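# Tuck chair under desk and park cart in bay

## Task

Roll the office chair fully beneath the desk so that it finishes upright with every wheel on the floor. Move the utility cart into the yellow-taped bay so that all four of its wheels sit inside the tape line and none touch the tape. Keep the desk close to its original spot, with its load still on top and nothing overhanging any edge. The robot must not topple or finish leaning, or the task fails. At the end, release everything and back the robot away.

## Robot and tools

Robot: TidyBot++, a wheeled base 0.54 m long, 0.50 m wide and 0.38 m tall on four driven casters. It carries one seven-joint arm with a two-finger gripper. The shoulder sits 0.12 m ahead of the base centre, 0.68 m off the floor. Segments: upper arm 0.42 m, forearm 0.31 m, hand 0.31 m. The arm begins folded with the hand aiming down, poking about 0.08 m past the base front. Cameras: base_camera is fixed on the base; wrist_camera rides the hand and looks along it.

Frames: all positions are in metres. Base frame: origin on the floor below the base centre, x forward, y left, z up. The odometry frame is the base frame as it stood when the scene began. base_odometry reports x, y and heading (rad, -3.142 to 3.142, left positive) from wheel turns only, so wheel slip shows up as false travel. base_tilt gives lean in degrees, forward and right positive.

move: a single action. Leaving out every motion key simply returns state and pictures.
- base: one object with optional keys translate_m (forward positive, -2 to 2 m), strafe_m (left positive, -2 to 2 m), rotate_rad (counter-clockwise from above positive, -6.3 to 6.3 rad). These are relative offsets from where the base is when the command starts, measured along its axes at that moment.
- joints: absolute targets keyed by name. joint_1_rad, joint_3_rad, joint_5_rad, joint_7_rad turn freely, taking the short way; for large turns send steps under half a turn. joint_2_rad -2.249 to 2.249, joint_4_rad -2.579 to 2.579, joint_6_rad -2.099 to 2.099, all in radians. Note joint_1_rad positive is clockwise seen from above, opposite to the base heading. gripper_pos runs 0 (open, about 85 mm gap) to 1 (shut).
- target: one list of seven numbers, an absolute hand pose in the base frame: x, y, z in metres then quaternion qw, qx, qy, qz, the same form the hand_pose line prints. The hand point is midway between the finger pads; its z axis runs out along the fingers, and the fingers open along its y axis. With target, joints may carry only gripper_pos.
- speeds: optional caps for this action: translate_m and strafe_m 0.05 to 0.5 m/s, rotate_rad 0.1 to 1.57 rad/s. When combining translate and strafe, set a speed under only one of them.
- cameras: list of base_camera, wrist_camera or all; [] gives none.
- blocking: true (default) returns once all motion rests; false returns in about half a second while motion continues.
Unknown keys make a call invalid; out-of-range values get it refused, and then later move, wait and finished_scene calls in that reply are skipped.

wait: seconds from 0 to 10; returns state and pictures. wait(0) after a non-blocking move shows its progress in the line "earlier move".
stop: brakes all running motions; braked ones report "stopped" and may still press on contacts.
zoom_image: camera plus region [x0, y0, x1, y1] in pixels of that camera's latest picture, top-left origin, no larger than 504 by 504.
read_manual: returns only licence texts; no motion.
finished_scene: scene is the current scene's number; ends it for good, so the goal must hold without the robot.

Result lines: "move" reads done or the worst status. base_status, joint_status and hand_status give done, moving, off_target, not_followed, stopped, contact_stop, time_out, torque_fault or limit_stop_at_motor_heat. hand_status is done within 10 mm and 2 degrees; most hand moves stop off_target within about 3 cm. To correct, add (wanted minus measured hand_pose) to the previous target. hand_target is where the joints' targets would place the hand. motor_effort is percent of maximum torque, with the peak of the last action in brackets. on_its_own lists things the robot did uncommanded. "pictures" names the cameras in image order. ARM HIT means the arm struck the base or itself hard. MOTOR HOT warns of heating; an OVER-TEMPERATURE FAULT lets the arm sag for 30 to 60 s. "joint command not followed" or "pose unreachable" mean a safety check held back arm targets.

Cautions: a blocked base shoves hard until it times out (14 s), and may still report done although short. Creep slowly before touching chair, cart or desk; contact at driving speed counts as a collision. The arm does not avoid furniture and keeps pressing if it meets it. If the arm snags something above roughly 0.6 m while the base moves, or pushes sideways from high up, the robot can tip; retract the arm or back away to recover. Very hard contact trips a torque fault, freezing the arm for 10 s. A held load makes the arm droop; don't command a joint to its current reading while carrying. Avoid dropping things, releasing moving items, slamming, or straining the gripper. Odometry drifts a few centimetres over many moves, so confirm positions with the cameras.

Each tool is called after ">>>" by a JSON object that holds its "fn" and its "kwargs".

## Session

>>> {"fn": "move", "kwargs": {}}

>>> {"fn": "move", "kwargs": {"base": {"rotate_rad":0.9}}}

>>> {"fn": "move", "kwargs": {"base": {"rotate_rad":0.9}}}

>>> {"fn": "move", "kwargs": {"base": {"rotate_rad":0.9}}}

>>> {"fn": "move", "kwargs": {"base": {"rotate_rad":0.9}}}

>>> {"fn": "move", "kwargs": {"base": {"rotate_rad":0.9}}}

>>> {"fn": "move", "kwargs": {"base": {"rotate_rad":0.9}}}

Scene clock: 0.00 s.
base_odometry: x=+0.000 y=+0.000 heading=+0.000
base_tilt: forward=-0.3 right=+0.3
base_status: not commanded
joint_positions: joint_1_rad=+0.046 joint_2_rad=-0.325 joint_3_rad=+3.187 joint_4_rad=-2.502 joint_5_rad=+0.012 joint_6_rad=-0.905 joint_7_rad=+1.589 gripper_pos=+0.000
joint_status: not commanded
motor_effort: joint_1_rad=+1 joint_2_rad=-2 joint_3_rad=+0 joint_4_rad=+14 joint_5_rad=+0 joint_6_rad=+1 joint_7_rad=+0
hand_pose: x=+0.2611 y=-0.0128 z=+0.5906 quat_wxyz=(-0.001, +0.999, -0.032, +0.029) (m; base frame)
hand_target: x=+0.2609 y=-0.0128 z=+0.5905 quat_wxyz=(-0.001, +0.999, -0.032, +0.029) (m; base frame)
hand_status: not commanded
pictures: base_camera, wrist_camera
camera_calibration:
wrist_camera: T_world_to_cam=[[-0.0171887, -0.999009, -0.0410617, 0.0229385], [-0.999623, 0.0180496, -0.0206861, 0.323198], [0.0214067, 0.0406906, -0.998942, 0.719182], [0, 0, 0, 1]] pos_world=[0.308075, -0.0121818, 0.726049]

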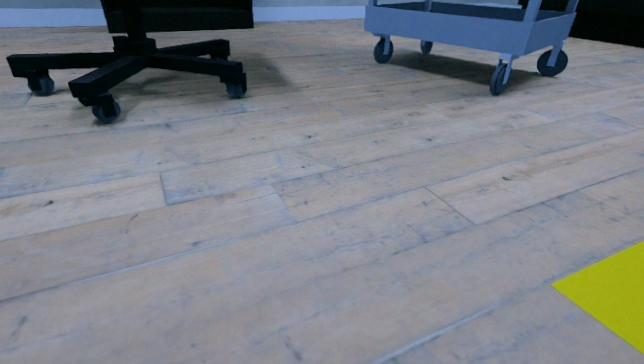

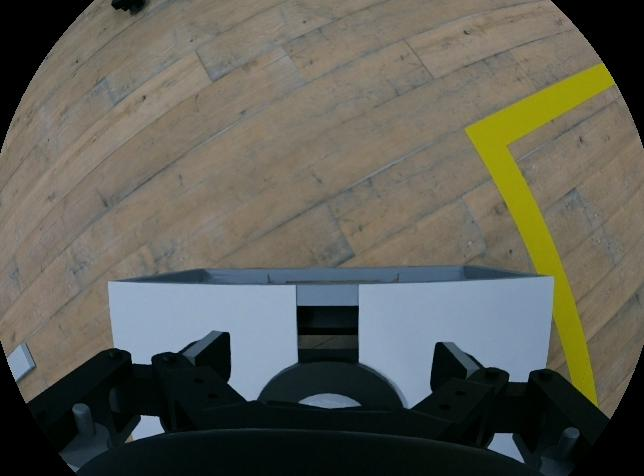

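Scene clock: 1.80 s.
move: done
base_odometry: x=+0.000 y=+0.000 heading=+0.899
base_tilt: forward=-0.3 right=+0.3
base_status: done
joint_positions: joint_1_rad=+0.046 joint_2_rad=-0.325 joint_3_rad=+3.187 joint_4_rad=-2.502 joint_5_rad=+0.012 joint_6_rad=-0.905 joint_7_rad=+1.589 gripper_pos=+0.000
joint_status: not commanded
motor_effort: joint_1_rad=+1(2) joint_2_rad=-2(3) joint_3_rad=+0(1) joint_4_rad=+14(14) joint_5_rad=+0(1) joint_6_rad=+1(1) joint_7_rad=+0(1)
hand_pose: x=+0.2611 y=-0.0128 z=+0.5906 quat_wxyz=(-0.001, +0.999, -0.032, +0.029) (m; base frame)
hand_target: x=+0.2609 y=-0.0128 z=+0.5905 quat_wxyz=(-0.001, +0.999, -0.032, +0.029) (m; base frame)
hand_status: not commanded
pictures: base_camera, wrist_camera
camera_calibration:
wrist_camera: T_world_to_cam=[[-0.0171887, -0.999009, -0.0410617, 0.0229385], [-0.999623, 0.0180496, -0.0206861, 0.323198], [0.0214067, 0.0406906, -0.998942, 0.719182], [0, 0, 0, 1]] pos_world=[0.308075, -0.0121818, 0.726049]

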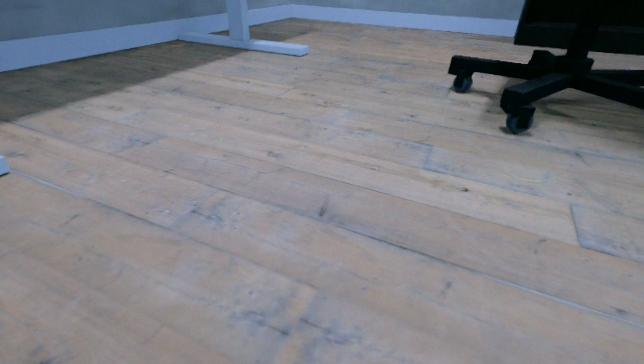

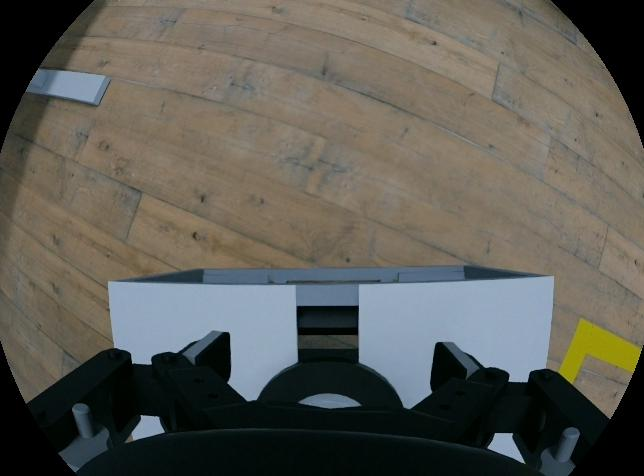

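Scene clock: 3.60 s.
move: done
base_odometry: x=+0.000 y=+0.000 heading=+1.798
base_tilt: forward=-0.3 right=+0.3
base_status: done
joint_positions: joint_1_rad=+0.046 joint_2_rad=-0.325 joint_3_rad=+3.187 joint_4_rad=-2.502 joint_5_rad=+0.012 joint_6_rad=-0.905 joint_7_rad=+1.589 gripper_pos=+0.000
joint_status: not commanded
motor_effort: joint_1_rad=+1(2) joint_2_rad=-2(3) joint_3_rad=+0(1) joint_4_rad=+14(14) joint_5_rad=+0(1) joint_6_rad=+1(1) joint_7_rad=+0(0)
hand_pose: x=+0.2611 y=-0.0128 z=+0.5906 quat_wxyz=(-0.001, +0.999, -0.032, +0.029) (m; base frame)
hand_target: x=+0.2609 y=-0.0128 z=+0.5905 quat_wxyz=(-0.001, +0.999, -0.032, +0.029) (m; base frame)
hand_status: not commanded
pictures: base_camera, wrist_camera
camera_calibration:
wrist_camera: T_world_to_cam=[[-0.0171887, -0.999009, -0.0410617, 0.0229385], [-0.999623, 0.0180496, -0.0206861, 0.323198], [0.0214067, 0.0406906, -0.998942, 0.719182], [0, 0, 0, 1]] pos_world=[0.308075, -0.0121818, 0.726049]

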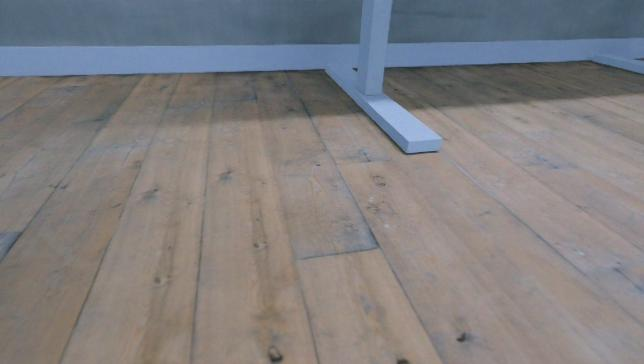

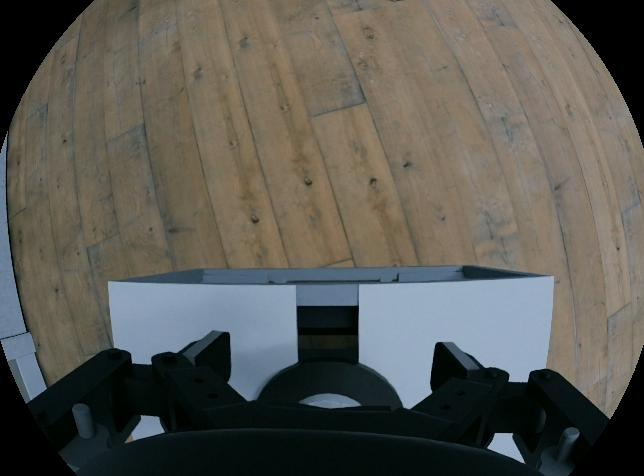

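Scene clock: 5.40 s.
move: done
base_odometry: x=+0.000 y=+0.000 heading=+2.697
base_tilt: forward=-0.3 right=+0.3
base_status: done
joint_positions: joint_1_rad=+0.046 joint_2_rad=-0.325 joint_3_rad=+3.187 joint_4_rad=-2.502 joint_5_rad=+0.012 joint_6_rad=-0.905 joint_7_rad=+1.589 gripper_pos=+0.000
joint_status: not commanded
motor_effort: joint_1_rad=+1(2) joint_2_rad=-2(3) joint_3_rad=+0(1) joint_4_rad=+13(14) joint_5_rad=+0(1) joint_6_rad=+1(1) joint_7_rad=+0(1)
hand_pose: x=+0.2611 y=-0.0128 z=+0.5906 quat_wxyz=(-0.001, +0.999, -0.032, +0.029) (m; base frame)
hand_target: x=+0.2609 y=-0.0128 z=+0.5905 quat_wxyz=(-0.001, +0.999, -0.032, +0.029) (m; base frame)
hand_status: not commanded
pictures: base_camera, wrist_camera
camera_calibration:
wrist_camera: T_world_to_cam=[[-0.0171887, -0.999009, -0.0410617, 0.0229385], [-0.999623, 0.0180496, -0.0206861, 0.323198], [0.0214067, 0.0406906, -0.998942, 0.719182], [0, 0, 0, 1]] pos_world=[0.308075, -0.0121818, 0.726049]

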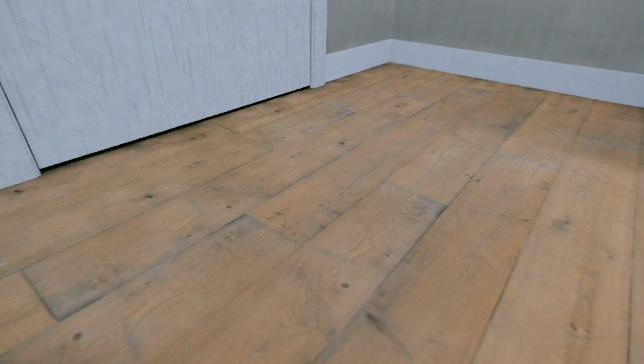

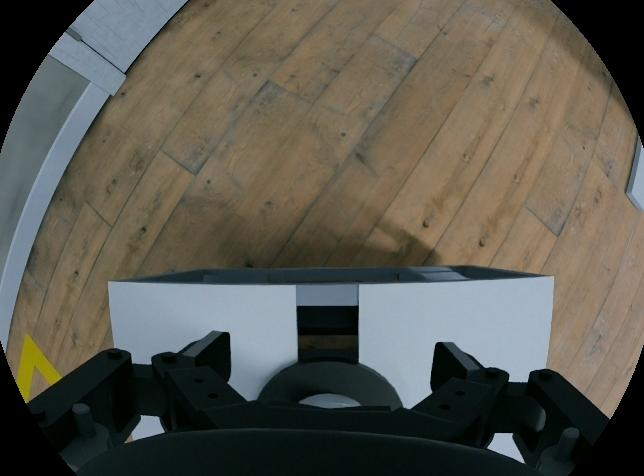

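Scene clock: 7.20 s.
move: done
base_odometry: x=+0.000 y=+0.000 heading=-2.687
base_tilt: forward=-0.3 right=+0.3
base_status: done
joint_positions: joint_1_rad=+0.046 joint_2_rad=-0.325 joint_3_rad=+3.187 joint_4_rad=-2.502 joint_5_rad=+0.012 joint_6_rad=-0.905 joint_7_rad=+1.589 gripper_pos=+0.000
joint_status: not commanded
motor_effort: joint_1_rad=+1(2) joint_2_rad=-2(3) joint_3_rad=+0(1) joint_4_rad=+14(14) joint_5_rad=+0(1) joint_6_rad=+1(1) joint_7_rad=+0(0)
hand_pose: x=+0.2611 y=-0.0128 z=+0.5906 quat_wxyz=(-0.001, +0.999, -0.032, +0.029) (m; base frame)
hand_target: x=+0.2609 y=-0.0128 z=+0.5905 quat_wxyz=(-0.001, +0.999, -0.032, +0.029) (m; base frame)
hand_status: not commanded
pictures: base_camera, wrist_camera
camera_calibration:
wrist_camera: T_world_to_cam=[[-0.0171887, -0.999009, -0.0410617, 0.0229385], [-0.999623, 0.0180496, -0.0206861, 0.323198], [0.0214067, 0.0406906, -0.998942, 0.719182], [0, 0, 0, 1]] pos_world=[0.308075, -0.0121818, 0.726049]

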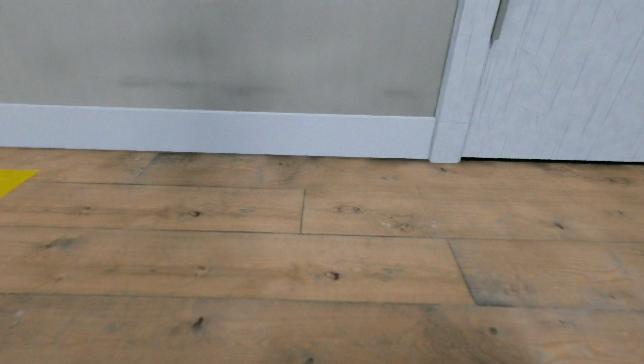

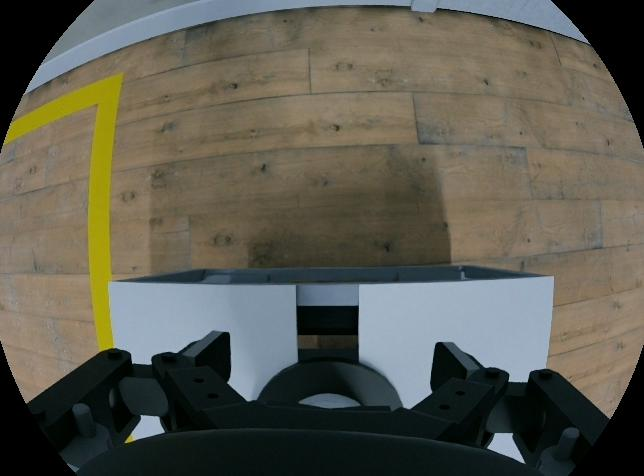

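Scene clock: 9.00 s.
move: done
base_odometry: x=+0.000 y=+0.000 heading=-1.788
base_tilt: forward=-0.3 right=+0.3
base_status: done
joint_positions: joint_1_rad=+0.046 joint_2_rad=-0.325 joint_3_rad=+3.187 joint_4_rad=-2.502 joint_5_rad=+0.012 joint_6_rad=-0.905 joint_7_rad=+1.589 gripper_pos=+0.000
joint_status: not commanded
motor_effort: joint_1_rad=+1(2) joint_2_rad=-2(3) joint_3_rad=+0(1) joint_4_rad=+14(14) joint_5_rad=+0(1) joint_6_rad=+1(1) joint_7_rad=+0(0)
hand_pose: x=+0.2611 y=-0.0128 z=+0.5906 quat_wxyz=(-0.001, +0.999, -0.032, +0.029) (m; base frame)
hand_target: x=+0.2609 y=-0.0128 z=+0.5905 quat_wxyz=(-0.001, +0.999, -0.032, +0.029) (m; base frame)
hand_status: not commanded
pictures: base_camera, wrist_camera
camera_calibration:
wrist_camera: T_world_to_cam=[[-0.0171887, -0.999009, -0.0410617, 0.0229385], [-0.999623, 0.0180496, -0.0206861, 0.323198], [0.0214067, 0.0406906, -0.998942, 0.719182], [0, 0, 0, 1]] pos_world=[0.308075, -0.0121818, 0.726049]

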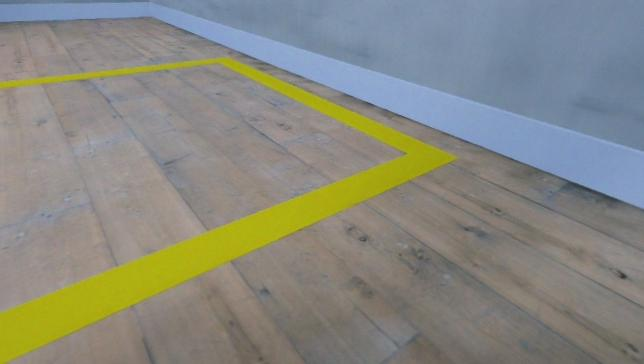

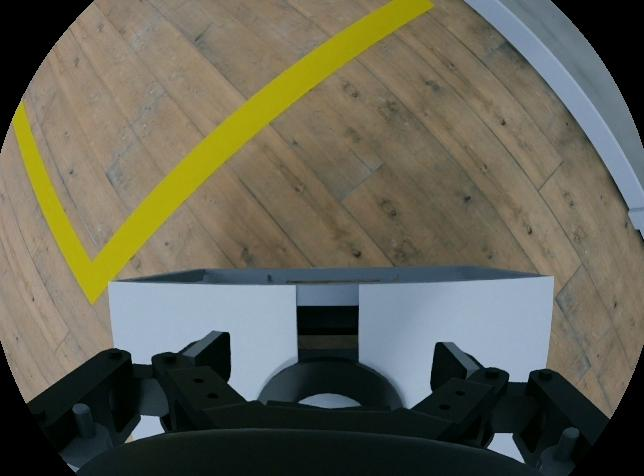

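Scene clock: 10.80 s.
move: done
base_odometry: x=+0.000 y=+0.000 heading=-0.889
base_tilt: forward=-0.3 right=+0.3
base_status: done
joint_positions: joint_1_rad=+0.046 joint_2_rad=-0.325 joint_3_rad=+3.187 joint_4_rad=-2.502 joint_5_rad=+0.012 joint_6_rad=-0.905 joint_7_rad=+1.589 gripper_pos=+0.000
joint_status: not commanded
motor_effort: joint_1_rad=+1(2) joint_2_rad=-2(3) joint_3_rad=+0(1) joint_4_rad=+14(14) joint_5_rad=+0(1) joint_6_rad=+1(1) joint_7_rad=+0(0)
hand_pose: x=+0.2611 y=-0.0128 z=+0.5906 quat_wxyz=(-0.001, +0.999, -0.032, +0.029) (m; base frame)
hand_target: x=+0.2609 y=-0.0128 z=+0.5905 quat_wxyz=(-0.001, +0.999, -0.032, +0.029) (m; base frame)
hand_status: not commanded
pictures: base_camera, wrist_camera
camera_calibration:
wrist_camera: T_world_to_cam=[[-0.0171887, -0.999009, -0.0410617, 0.0229385], [-0.999623, 0.0180496, -0.0206861, 0.323198], [0.0214067, 0.0406906, -0.998942, 0.719182], [0, 0, 0, 1]] pos_world=[0.308075, -0.0121818, 0.726049]

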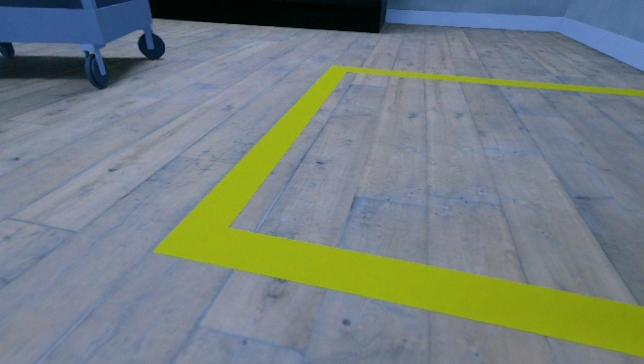

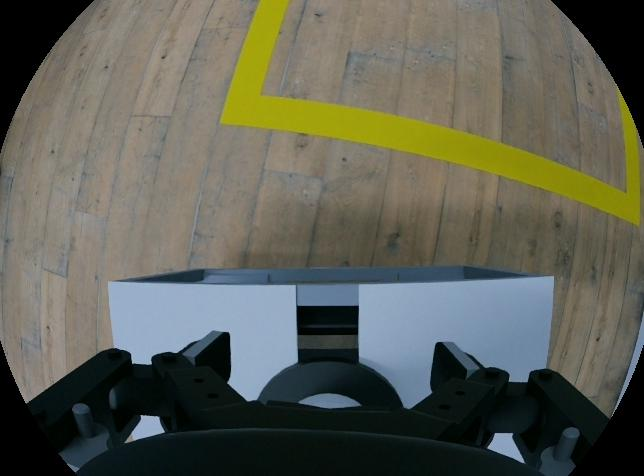

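>>> {"fn": "move", "kwargs": {"joints": {"joint_6_rad":0.15}, "base": {"rotate_rad":0.6}, "cameras": ["wrist_camera"]}}

>>> {"fn": "move", "kwargs": {"base": {"rotate_rad":0.7}, "cameras": ["wrist_camera"]}}

>>> {"fn": "move", "kwargs": {"base": {"rotate_rad":0.9}, "cameras": ["wrist_camera"]}}

Scene clock: 33.00 s.
move: done
base_odometry: x=+0.000 y=+0.000 heading=-0.289
base_tilt: forward=-0.3 right=+0.3
base_status: done
joint_positions: joint_1_rad=+0.046 joint_2_rad=-0.325 joint_3_rad=+3.187 joint_4_rad=-2.501 joint_5_rad=+0.012 joint_6_rad=+0.081 joint_7_rad=+1.589 gripper_pos=+0.000
joint_status: all done
motor_effort: joint_1_rad=+1(2) joint_2_rad=-7(7) joint_3_rad=+0(1) joint_4_rad=+18(19) joint_5_rad=+0(1) joint_6_rad=+8(8) joint_7_rad=+0(1)
hand_pose: x=+0.5115 y=-0.0341 z=+0.7454 quat_wxyz=(+0.023, +0.866, -0.029, +0.499) (m; base frame)
hand_target: x=+0.5213 y=-0.0349 z=+0.7636 quat_wxyz=(+0.024, +0.849, -0.028, +0.528) (m; base frame)
hand_status: not commanded
pictures: wrist_camera
camera_calibration:
wrist_camera: T_world_to_cam=[[-0.0156698, -0.999456, 0.0290273, -0.0406394], [-0.53612, -0.0161066, -0.843988, 0.952613], [0.843996, -0.0287873, -0.535576, 0.100781], [0, 0, 0, 1]] pos_world=[0.425019, -0.0223728, 0.85915]

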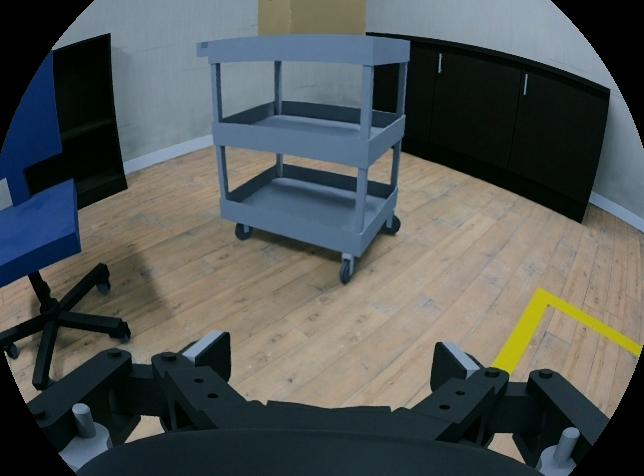

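Scene clock: 34.63 s.
move: done
base_odometry: x=+0.000 y=+0.000 heading=+0.410
base_tilt: forward=-0.3 right=+0.2
base_status: done
joint_positions: joint_1_rad=+0.046 joint_2_rad=-0.325 joint_3_rad=+3.187 joint_4_rad=-2.501 joint_5_rad=+0.012 joint_6_rad=+0.081 joint_7_rad=+1.589 gripper_pos=+0.000
joint_status: not commanded
motor_effort: joint_1_rad=+1(2) joint_2_rad=-7(7) joint_3_rad=+0(2) joint_4_rad=+18(19) joint_5_rad=+0(0) joint_6_rad=+8(8) joint_7_rad=+0(1)
hand_pose: x=+0.5116 y=-0.0340 z=+0.7455 quat_wxyz=(+0.023, +0.866, -0.029, +0.499) (m; base frame)
hand_target: x=+0.5213 y=-0.0349 z=+0.7636 quat_wxyz=(+0.024, +0.849, -0.028, +0.528) (m; base frame)
hand_status: not commanded
pictures: wrist_camera
camera_calibration:
wrist_camera: T_world_to_cam=[[-0.0155929, -0.999456, 0.0290621, -0.0406748], [-0.535915, -0.0161841, -0.844117, 0.952679], [0.844128, -0.0287371, -0.535371, 0.100565], [0, 0, 0, 1]] pos_world=[0.425031, -0.0223444, 0.859194]

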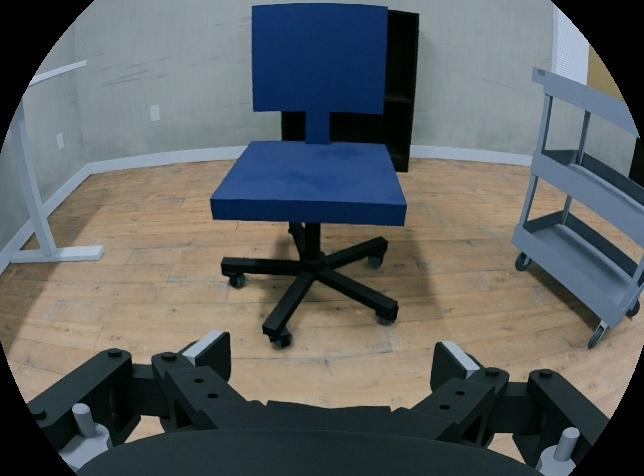

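Scene clock: 36.43 s.
move: done
base_odometry: x=+0.000 y=+0.000 heading=+1.309
base_tilt: forward=-0.3 right=+0.3
base_status: done
joint_positions: joint_1_rad=+0.046 joint_2_rad=-0.325 joint_3_rad=+3.187 joint_4_rad=-2.501 joint_5_rad=+0.012 joint_6_rad=+0.081 joint_7_rad=+1.589 gripper_pos=+0.000
joint_status: not commanded
motor_effort: joint_1_rad=+1(2) joint_2_rad=-7(7) joint_3_rad=+0(2) joint_4_rad=+18(19) joint_5_rad=+0(0) joint_6_rad=+8(8) joint_7_rad=+0(0)
hand_pose: x=+0.5116 y=-0.0340 z=+0.7456 quat_wxyz=(+0.023, +0.866, -0.029, +0.499) (m; base frame)
hand_target: x=+0.5213 y=-0.0349 z=+0.7636 quat_wxyz=(+0.024, +0.849, -0.028, +0.528) (m; base frame)
hand_status: not commanded
pictures: wrist_camera
camera_calibration:
wrist_camera: T_world_to_cam=[[-0.0155738, -0.999456, 0.0290822, -0.0406939], [-0.535658, -0.0162201, -0.844279, 0.952763], [0.844291, -0.0287267, -0.535114, 0.100293], [0, 0, 0, 1]] pos_world=[0.425045, -0.0223368, 0.85925]

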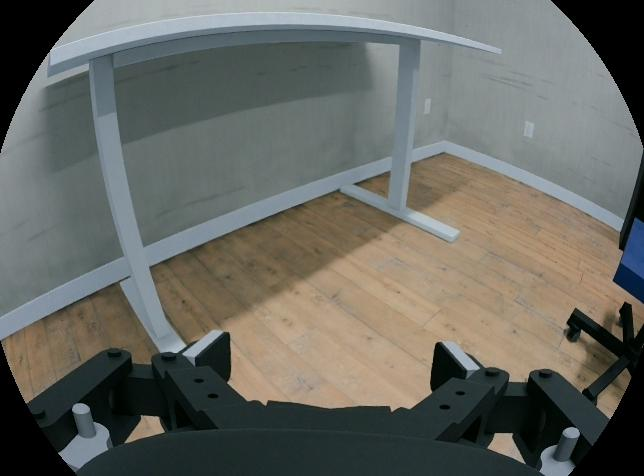

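>>> {"fn": "move", "kwargs": {"base": {"rotate_rad":-0.61}, "cameras": []}}

>>> {"fn": "move", "kwargs": {"base": {"translate_m":0.05,"strafe_m":-1.45}, "cameras": ["wrist_camera","base_camera"]}}

Scene clock: 59.67 s.
move: done
base_odometry: x=+0.000 y=+0.000 heading=+0.700
base_tilt: forward=-0.3 right=+0.3
base_status: done
joint_positions: joint_1_rad=+0.046 joint_2_rad=-0.325 joint_3_rad=+3.187 joint_4_rad=-2.501 joint_5_rad=+0.012 joint_6_rad=+0.081 joint_7_rad=+1.589 gripper_pos=+0.000
joint_status: not commanded
motor_effort: joint_1_rad=+1(2) joint_2_rad=-7(7) joint_3_rad=+0(2) joint_4_rad=+18(19) joint_5_rad=+0(0) joint_6_rad=+8(8) joint_7_rad=+0(0)
hand_pose: x=+0.5116 y=-0.0341 z=+0.7456 quat_wxyz=(+0.023, +0.866, -0.029, +0.499) (m; base frame)
hand_target: x=+0.5213 y=-0.0349 z=+0.7636 quat_wxyz=(+0.024, +0.849, -0.028, +0.528) (m; base frame)
hand_status: not commanded
pictures: none
No camera images: "cameras" was empty.

Scene clock: 63.20 s.
move: done
base_odometry: x=+0.973 y=-1.077 heading=+0.700
base_tilt: forward=-0.3 right=+0.3
base_status: done
joint_positions: joint_1_rad=+0.046 joint_2_rad=-0.325 joint_3_rad=+3.187 joint_4_rad=-2.501 joint_5_rad=+0.012 joint_6_rad=+0.081 joint_7_rad=+1.589 gripper_pos=+0.000
joint_status: not commanded
motor_effort: joint_1_rad=+1(3) joint_2_rad=-7(7) joint_3_rad=+0(2) joint_4_rad=+18(19) joint_5_rad=+0(0) joint_6_rad=+8(8) joint_7_rad=+0(0)
hand_pose: x=+0.5116 y=-0.0341 z=+0.7456 quat_wxyz=(+0.023, +0.866, -0.029, +0.499) (m; base frame)
hand_target: x=+0.5213 y=-0.0349 z=+0.7636 quat_wxyz=(+0.024, +0.849, -0.028, +0.528) (m; base frame)
hand_status: not commanded
pictures: base_camera, wrist_camera
camera_calibration:
wrist_camera: T_world_to_cam=[[-0.0156629, -0.999455, 0.0290715, -0.0406773], [-0.535556, -0.0161668, -0.844345, 0.952797], [0.844354, -0.0287943, -0.535011, 0.100184], [0, 0, 0, 1]] pos_world=[0.425048, -0.0223667, 0.859272]

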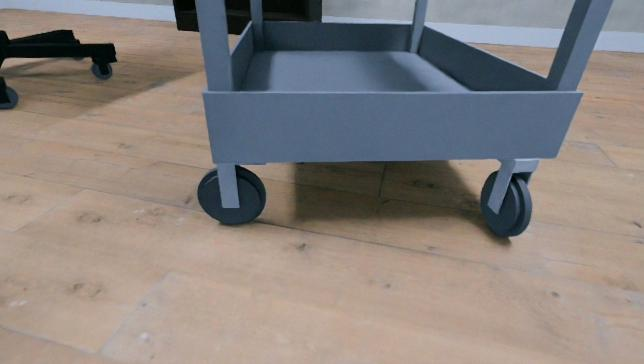

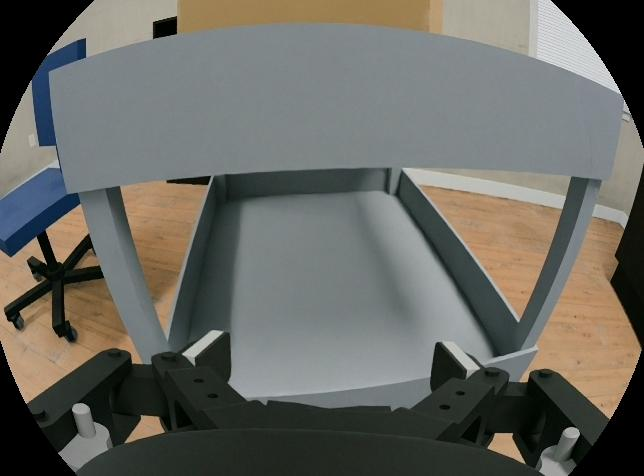

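>>> {"fn": "move", "kwargs": {"base": {"translate_m":-0.25,"strafe_m":-0.07}, "cameras": []}}

>>> {"fn": "move", "kwargs": {"joints": {"joint_1_rad":0,"joint_2_rad":0.13,"joint_3_rad":3.14,"joint_4_rad":-0.957,"joint_5_rad":0,"joint_6_rad":-2.05,"joint_7_rad":0}}}

Scene clock: 73.63 s.
move: done
base_odometry: x=+0.827 y=-1.291 heading=+0.700
base_tilt: forward=-0.3 right=+0.3
base_status: done
joint_positions: joint_1_rad=+0.046 joint_2_rad=-0.330 joint_3_rad=+3.187 joint_4_rad=-2.501 joint_5_rad=+0.012 joint_6_rad=+0.083 joint_7_rad=+1.589 gripper_pos=+0.000
joint_status: not commanded
motor_effort: joint_1_rad=+1(2) joint_2_rad=-6(10) joint_3_rad=+0(1) joint_4_rad=+18(19) joint_5_rad=+0(0) joint_6_rad=+8(8) joint_7_rad=+0(0)
hand_pose: x=+0.5115 y=-0.0341 z=+0.7482 quat_wxyz=(+0.023, +0.864, -0.029, +0.502) (m; base frame)
hand_target: x=+0.5213 y=-0.0349 z=+0.7636 quat_wxyz=(+0.024, +0.849, -0.028, +0.528) (m; base frame)
hand_status: not commanded
pictures: none
No camera images: "cameras" was empty.

Scene clock: 76.97 s.
move: done
base_odometry: x=+0.827 y=-1.291 heading=+0.700
base_tilt: forward=-0.3 right=+0.3
base_status: not commanded
joint_positions: joint_1_rad=+0.016 joint_2_rad=+0.106 joint_3_rad=+3.159 joint_4_rad=-0.974 joint_5_rad=+0.012 joint_6_rad=-1.973 joint_7_rad=+0.046 gripper_pos=+0.000
joint_status: all done
motor_effort: joint_1_rad=+1(2) joint_2_rad=-19(20) joint_3_rad=+0(2) joint_4_rad=+15(21) joint_5_rad=+0(2) joint_6_rad=+1(9) joint_7_rad=+0(1)
hand_pose: x=+0.4684 y=-0.0132 z=+0.9384 quat_wxyz=(-0.026, +0.709, -0.704, +0.037) (m; base frame)
hand_target: x=+0.4532 y=+0.0018 z=+0.9340 quat_wxyz=(-0.002, +0.708, -0.707, +0.002) (m; base frame)
hand_status: not commanded
pictures: base_camera, wrist_camera
camera_calibration:
wrist_camera: T_world_to_cam=[[-0.990397, -0.053214, -0.127599, 0.58993], [-0.0558315, 0.998295, 0.0170228, 0.0731399], [0.126476, 0.0239834, -0.99168, 1.00596], [0, 0, 0, 1]] pos_world=[0.461118, -0.0657492, 1.07162]

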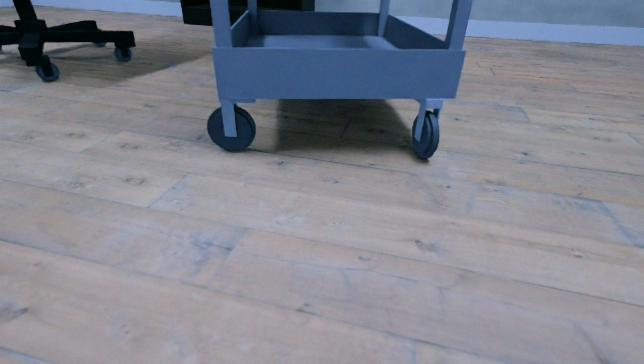

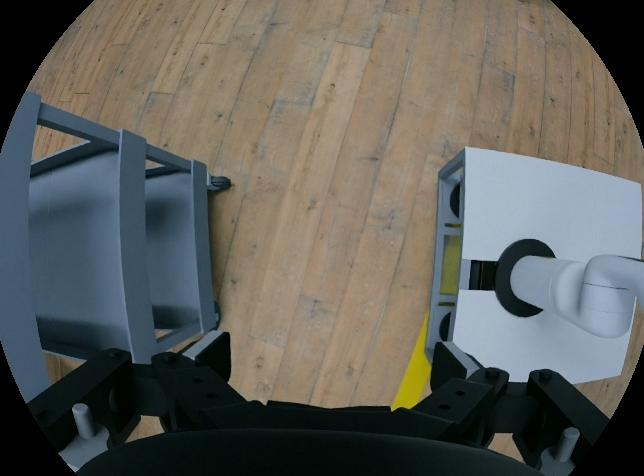

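>>> {"fn": "move", "kwargs": {"base": {"translate_m":0.3}, "speeds": {"translate_m":0.3}}}

Scene clock: 80.80 s.
move: done
base_odometry: x=+1.056 y=-1.098 heading=+0.700
base_tilt: forward=-0.3 right=+0.3
base_status: done
joint_positions: joint_1_rad=+0.013 joint_2_rad=+0.123 joint_3_rad=+3.155 joint_4_rad=-0.972 joint_5_rad=+0.012 joint_6_rad=-1.981 joint_7_rad=+0.045 gripper_pos=+0.000
joint_status: not commanded
motor_effort: joint_1_rad=+1(3) joint_2_rad=-20(24) joint_3_rad=+0(1) joint_4_rad=+15(16) joint_5_rad=+0(1) joint_6_rad=+1(2) joint_7_rad=+0(0)
hand_pose: x=+0.4705 y=-0.0110 z=+0.9326 quat_wxyz=(-0.018, +0.711, -0.702, +0.028) (m; base frame)
hand_target: x=+0.4532 y=+0.0018 z=+0.9340 quat_wxyz=(-0.002, +0.708, -0.707, +0.002) (m; base frame)
hand_status: not commanded
pictures: base_camera, wrist_camera
camera_calibration:
wrist_camera: T_world_to_cam=[[-0.992936, -0.0579714, -0.103529, 0.57011], [-0.0602924, 0.997992, 0.019429, 0.0710005], [0.102195, 0.0255338, -0.994437, 1.01385], [0, 0, 0, 1]] pos_world=[0.466753, -0.0636952, 1.06585]

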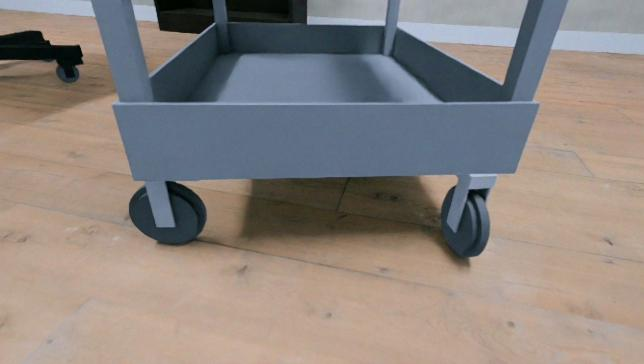

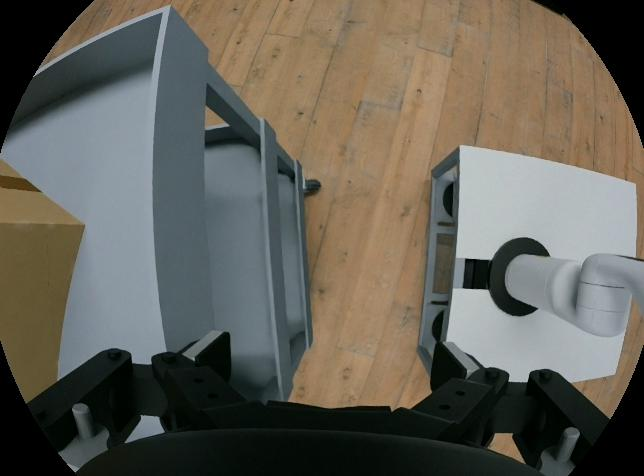

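>>> {"fn": "zoom_image", "kwargs": {"camera": "wrist_camera", "region": [0, 0, 320, 400]}}

Scaled by 1.260.

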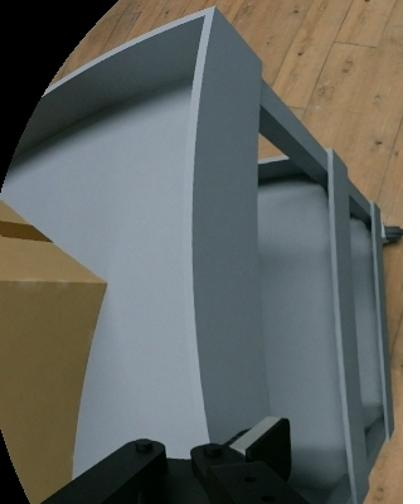

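>>> {"fn": "move", "kwargs": {"base": {"translate_m":0.118}, "speeds": {"translate_m":0.15}}}

Scene clock: 92.13 s.
move: done
base_odometry: x=+1.147 y=-1.022 heading=+0.699
base_tilt: forward=-0.3 right=+0.3
base_status: done
joint_positions: joint_1_rad=+0.013 joint_2_rad=+0.124 joint_3_rad=+3.155 joint_4_rad=-0.971 joint_5_rad=+0.012 joint_6_rad=-1.983 joint_7_rad=+0.045 gripper_pos=+0.000
joint_status: not commanded
motor_effort: joint_1_rad=+1(2) joint_2_rad=-20(24) joint_3_rad=+0(1) joint_4_rad=+15(16) joint_5_rad=+0(1) joint_6_rad=+1(2) joint_7_rad=+0(0)
hand_pose: x=+0.4702 y=-0.0108 z=+0.9325 quat_wxyz=(-0.017, +0.711, -0.702, +0.027) (m; base frame)
hand_target: x=+0.4532 y=+0.0018 z=+0.9340 quat_wxyz=(-0.002, +0.708, -0.707, +0.002) (m; base frame)
hand_status: not commanded
pictures: base_camera, wrist_camera
camera_calibration:
wrist_camera: T_world_to_cam=[[-0.993092, -0.0582315, -0.101873, 0.568341], [-0.0605282, 0.997974, 0.0195985, 0.0707831], [0.100525, 0.0256293, -0.994604, 1.01477], [0, 0, 0, 1]] pos_world=[0.46669, -0.063552, 1.0658]

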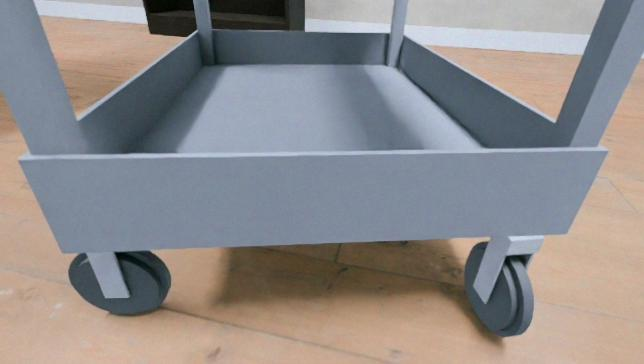

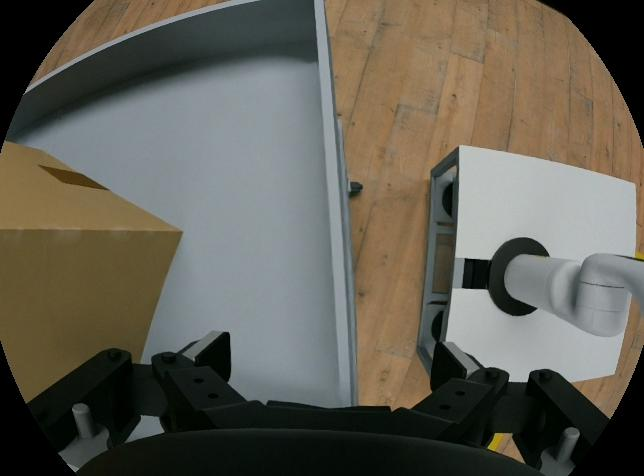

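>>> {"fn": "move", "kwargs": {"target": [0.468, -0.008, 0.86, 0, 0.7071, -0.7071, 0]}}

Scene clock: 95.47 s.
move: off_target
base_odometry: x=+1.147 y=-1.022 heading=+0.699
base_tilt: forward=-0.3 right=+0.3
base_status: not commanded
joint_positions: joint_1_rad=-0.077 joint_2_rad=+0.105 joint_3_rad=+3.264 joint_4_rad=-1.225 joint_5_rad=+0.012 joint_6_rad=-1.871 joint_7_rad=+0.045 gripper_pos=+0.000
joint_status: not commanded
motor_effort: joint_1_rad=+1(1) joint_2_rad=-20(21) joint_3_rad=+0(1) joint_4_rad=+16(16) joint_5_rad=+1(1) joint_6_rad=+0(1) joint_7_rad=+0(0)
hand_pose: x=+0.4507 y=-0.0146 z=+0.8647 quat_wxyz=(+0.029, +0.705, -0.708, -0.014) (m; base frame)
hand_target: x=+0.4680 y=-0.0080 z=+0.8600 quat_wxyz=(+0.000, +0.707, -0.707, +0.000) (m; base frame)
hand_status: off_target (0.019 m and 3.6 deg from the pose sent, 0.073 m and 3.8 deg at the start)
pictures: base_camera, wrist_camera
camera_calibration:
wrist_camera: T_world_to_cam=[[-0.998972, -0.0404428, 0.0204808, 0.438975], [-0.0400638, 0.999024, 0.0185911, 0.0663767], [-0.0212127, 0.0177514, -0.999617, 1.00846], [0, 0, 0, 1]] pos_world=[0.462575, -0.0664602, 0.997852]

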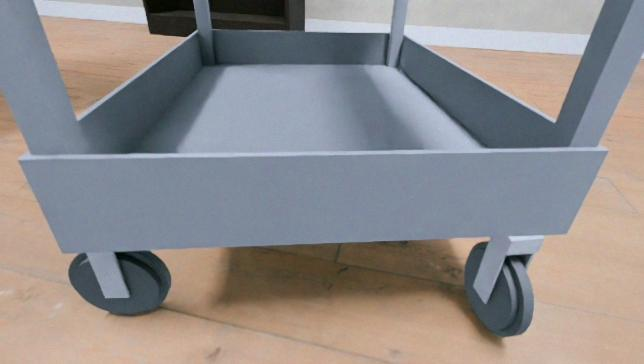

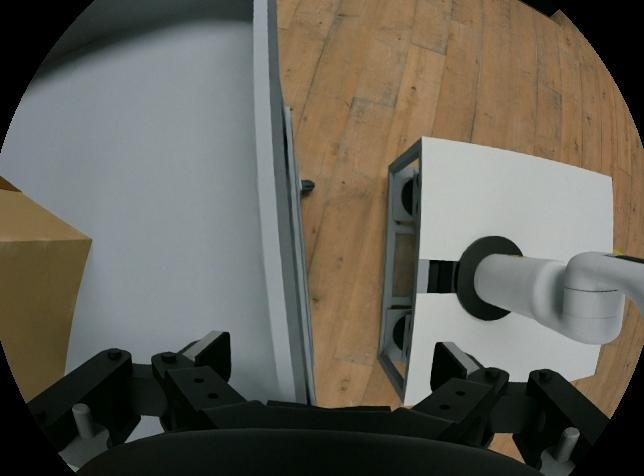

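>>> {"fn": "move", "kwargs": {"target": [0.501, -0.002, 0.83, 0, 0.7071, -0.7071, 0]}}

>>> {"fn": "move", "kwargs": {"joints": {"gripper_pos":1}}}

Scene clock: 99.43 s.
move: off_target
base_odometry: x=+1.147 y=-1.022 heading=+0.699
base_tilt: forward=-0.2 right=+0.3
base_status: not commanded
joint_positions: joint_1_rad=-0.125 joint_2_rad=+0.155 joint_3_rad=+3.314 joint_4_rad=-1.244 joint_5_rad=+0.006 joint_6_rad=-1.788 joint_7_rad=+0.045 gripper_pos=+0.000
joint_status: not commanded
motor_effort: joint_1_rad=+1(1) joint_2_rad=-22(24) joint_3_rad=+0(1) joint_4_rad=+16(17) joint_5_rad=+0(1) joint_6_rad=+0(1) joint_7_rad=+0(1)
hand_pose: x=+0.4810 y=-0.0126 z=+0.8407 quat_wxyz=(+0.027, +0.706, -0.708, -0.005) (m; base frame)
hand_target: x=+0.5010 y=-0.0020 z=+0.8300 quat_wxyz=(+0.000, +0.707, -0.707, +0.000) (m; base frame)
hand_status: off_target (0.025 m and 3.1 deg from the pose sent, 0.062 m and 3.6 deg at the start)
pictures: base_camera, wrist_camera
camera_calibration:
wrist_camera: T_world_to_cam=[[-0.999107, -0.041892, 0.00558736, 0.482408], [-0.0418411, 0.999084, 0.00892666, 0.0750319], [-0.0059562, 0.0086849, -0.999945, 0.977887], [0, 0, 0, 1]] pos_world=[0.490941, -0.063247, 0.974468]

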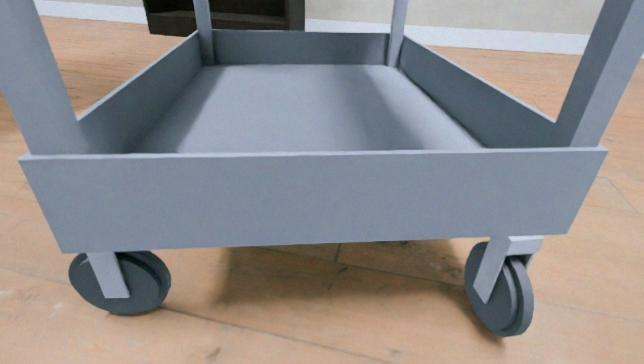

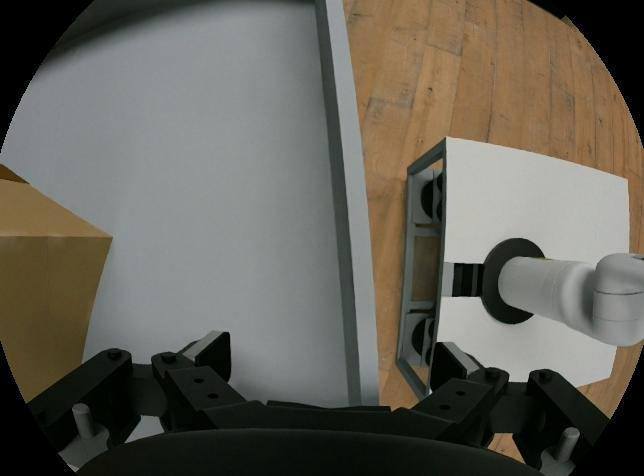

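Scene clock: 100.70 s.
move: off_target
base_odometry: x=+1.147 y=-1.022 heading=+0.699
base_tilt: forward=-0.3 right=+0.3
base_status: not commanded
joint_positions: joint_1_rad=-0.146 joint_2_rad=+0.143 joint_3_rad=+3.313 joint_4_rad=-1.251 joint_5_rad=+0.001 joint_6_rad=-1.746 joint_7_rad=+0.059 gripper_pos=+0.943
joint_status: gripper_pos off_target (ended at +0.943, target +1.000)
motor_effort: joint_1_rad=+3(5) joint_2_rad=-18(22) joint_3_rad=+2(4) joint_4_rad=+14(20) joint_5_rad=+0(2) joint_6_rad=-1(12) joint_7_rad=-4(6)
hand_pose: x=+0.4905 y=-0.0040 z=+0.8428 quat_wxyz=(+0.008, +0.719, -0.695, +0.010) (m; base frame)
hand_target: x=+0.5010 y=-0.0020 z=+0.8300 quat_wxyz=(+0.000, +0.707, -0.707, +0.000) (m; base frame)
hand_status: not commanded
pictures: base_camera, wrist_camera
camera_calibration:
wrist_camera: T_world_to_cam=[[-0.995987, -0.0795269, -0.0410608, 0.529858], [-0.0800621, 0.996723, 0.0115572, 0.0833297], [0.0400071, 0.0147983, -0.99909, 0.956694], [0, 0, 0, 1]] pos_world=[0.496129, -0.055076, 0.976617]

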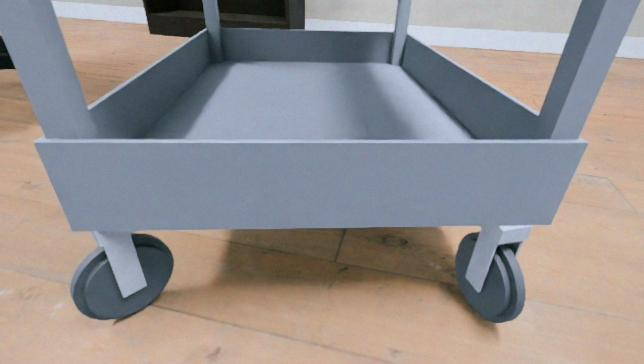

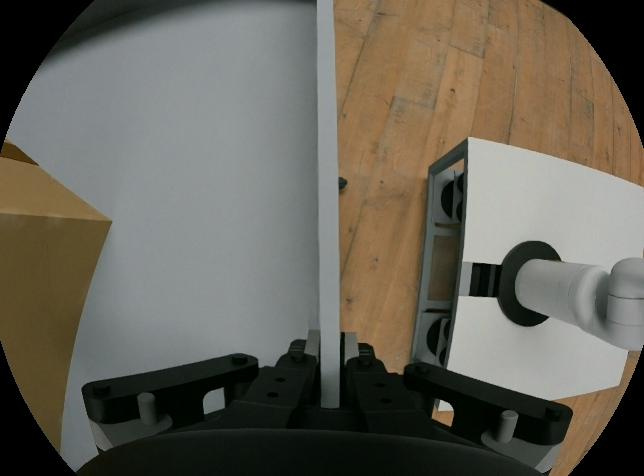

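>>> {"fn": "move", "kwargs": {"base": {"translate_m":-0.15}, "speeds": {"translate_m":0.1}, "cameras": ["base_camera"]}}

>>> {"fn": "move", "kwargs": {"base": {"strafe_m":0.15}, "speeds": {"strafe_m":0.1}, "cameras": ["base_camera","wrist_camera"]}}

Scene clock: 114.93 s.
move: done
base_odometry: x=+1.032 y=-1.119 heading=+0.699
base_tilt: forward=-0.3 right=+0.3
base_status: done
joint_positions: joint_1_rad=-0.142 joint_2_rad=+0.146 joint_3_rad=+3.325 joint_4_rad=-1.248 joint_5_rad=-0.019 joint_6_rad=-1.725 joint_7_rad=+0.058 gripper_pos=+0.948
joint_status: not commanded
motor_effort: joint_1_rad=+0(5) joint_2_rad=-21(25) joint_3_rad=-1(4) joint_4_rad=+15(17) joint_5_rad=-1(4) joint_6_rad=+2(7) joint_7_rad=+1(4)
hand_pose: x=+0.4987 y=-0.0033 z=+0.8427 quat_wxyz=(-0.006, +0.715, -0.699, +0.012) (m; base frame)
hand_target: x=+0.5010 y=-0.0020 z=+0.8300 quat_wxyz=(+0.000, +0.707, -0.707, +0.000) (m; base frame)
hand_status: not commanded
pictures: base_camera

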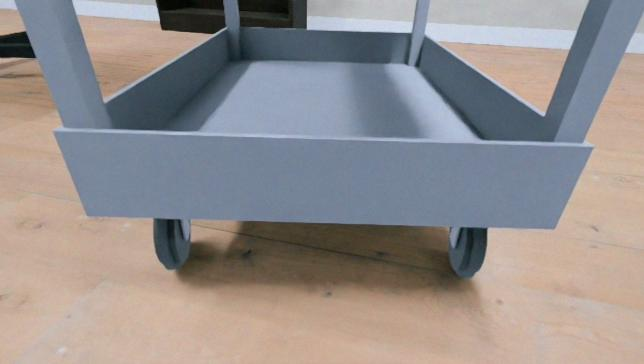

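Scene clock: 117.27 s.
move: done
base_odometry: x=+0.935 y=-1.004 heading=+0.699
base_tilt: forward=-0.3 right=+0.3
base_status: done
joint_positions: joint_1_rad=-0.109 joint_2_rad=+0.145 joint_3_rad=+3.363 joint_4_rad=-1.249 joint_5_rad=-0.016 joint_6_rad=-1.725 joint_7_rad=+0.035 gripper_pos=+0.948
joint_status: not commanded
motor_effort: joint_1_rad=-4(10) joint_2_rad=-18(21) joint_3_rad=-4(9) joint_4_rad=+15(18) joint_5_rad=-2(8) joint_6_rad=+5(9) joint_7_rad=+4(7)
hand_pose: x=+0.4972 y=-0.0301 z=+0.8427 quat_wxyz=(-0.002, +0.681, -0.732, +0.015) (m; base frame)
hand_target: x=+0.5010 y=-0.0020 z=+0.8300 quat_wxyz=(+0.000, +0.707, -0.707, +0.000) (m; base frame)
hand_status: not commanded
pictures: base_camera, wrist_camera
camera_calibration:
wrist_camera: T_world_to_cam=[[-0.997595, 0.0264044, -0.0640837, 0.557878], [0.0252241, 0.999498, 0.0191577, 0.0511611], [0.0645574, 0.0174952, -0.997761, 0.943491], [0, 0, 0, 1]] pos_world=[0.494336, -0.0823723, 0.976149]

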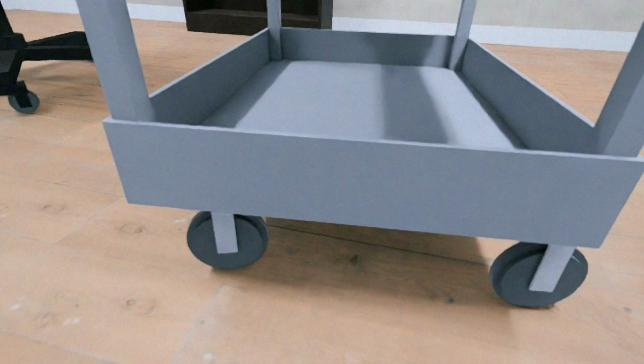

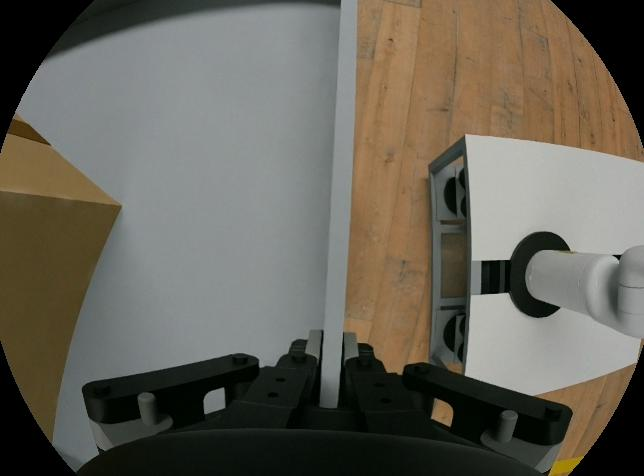

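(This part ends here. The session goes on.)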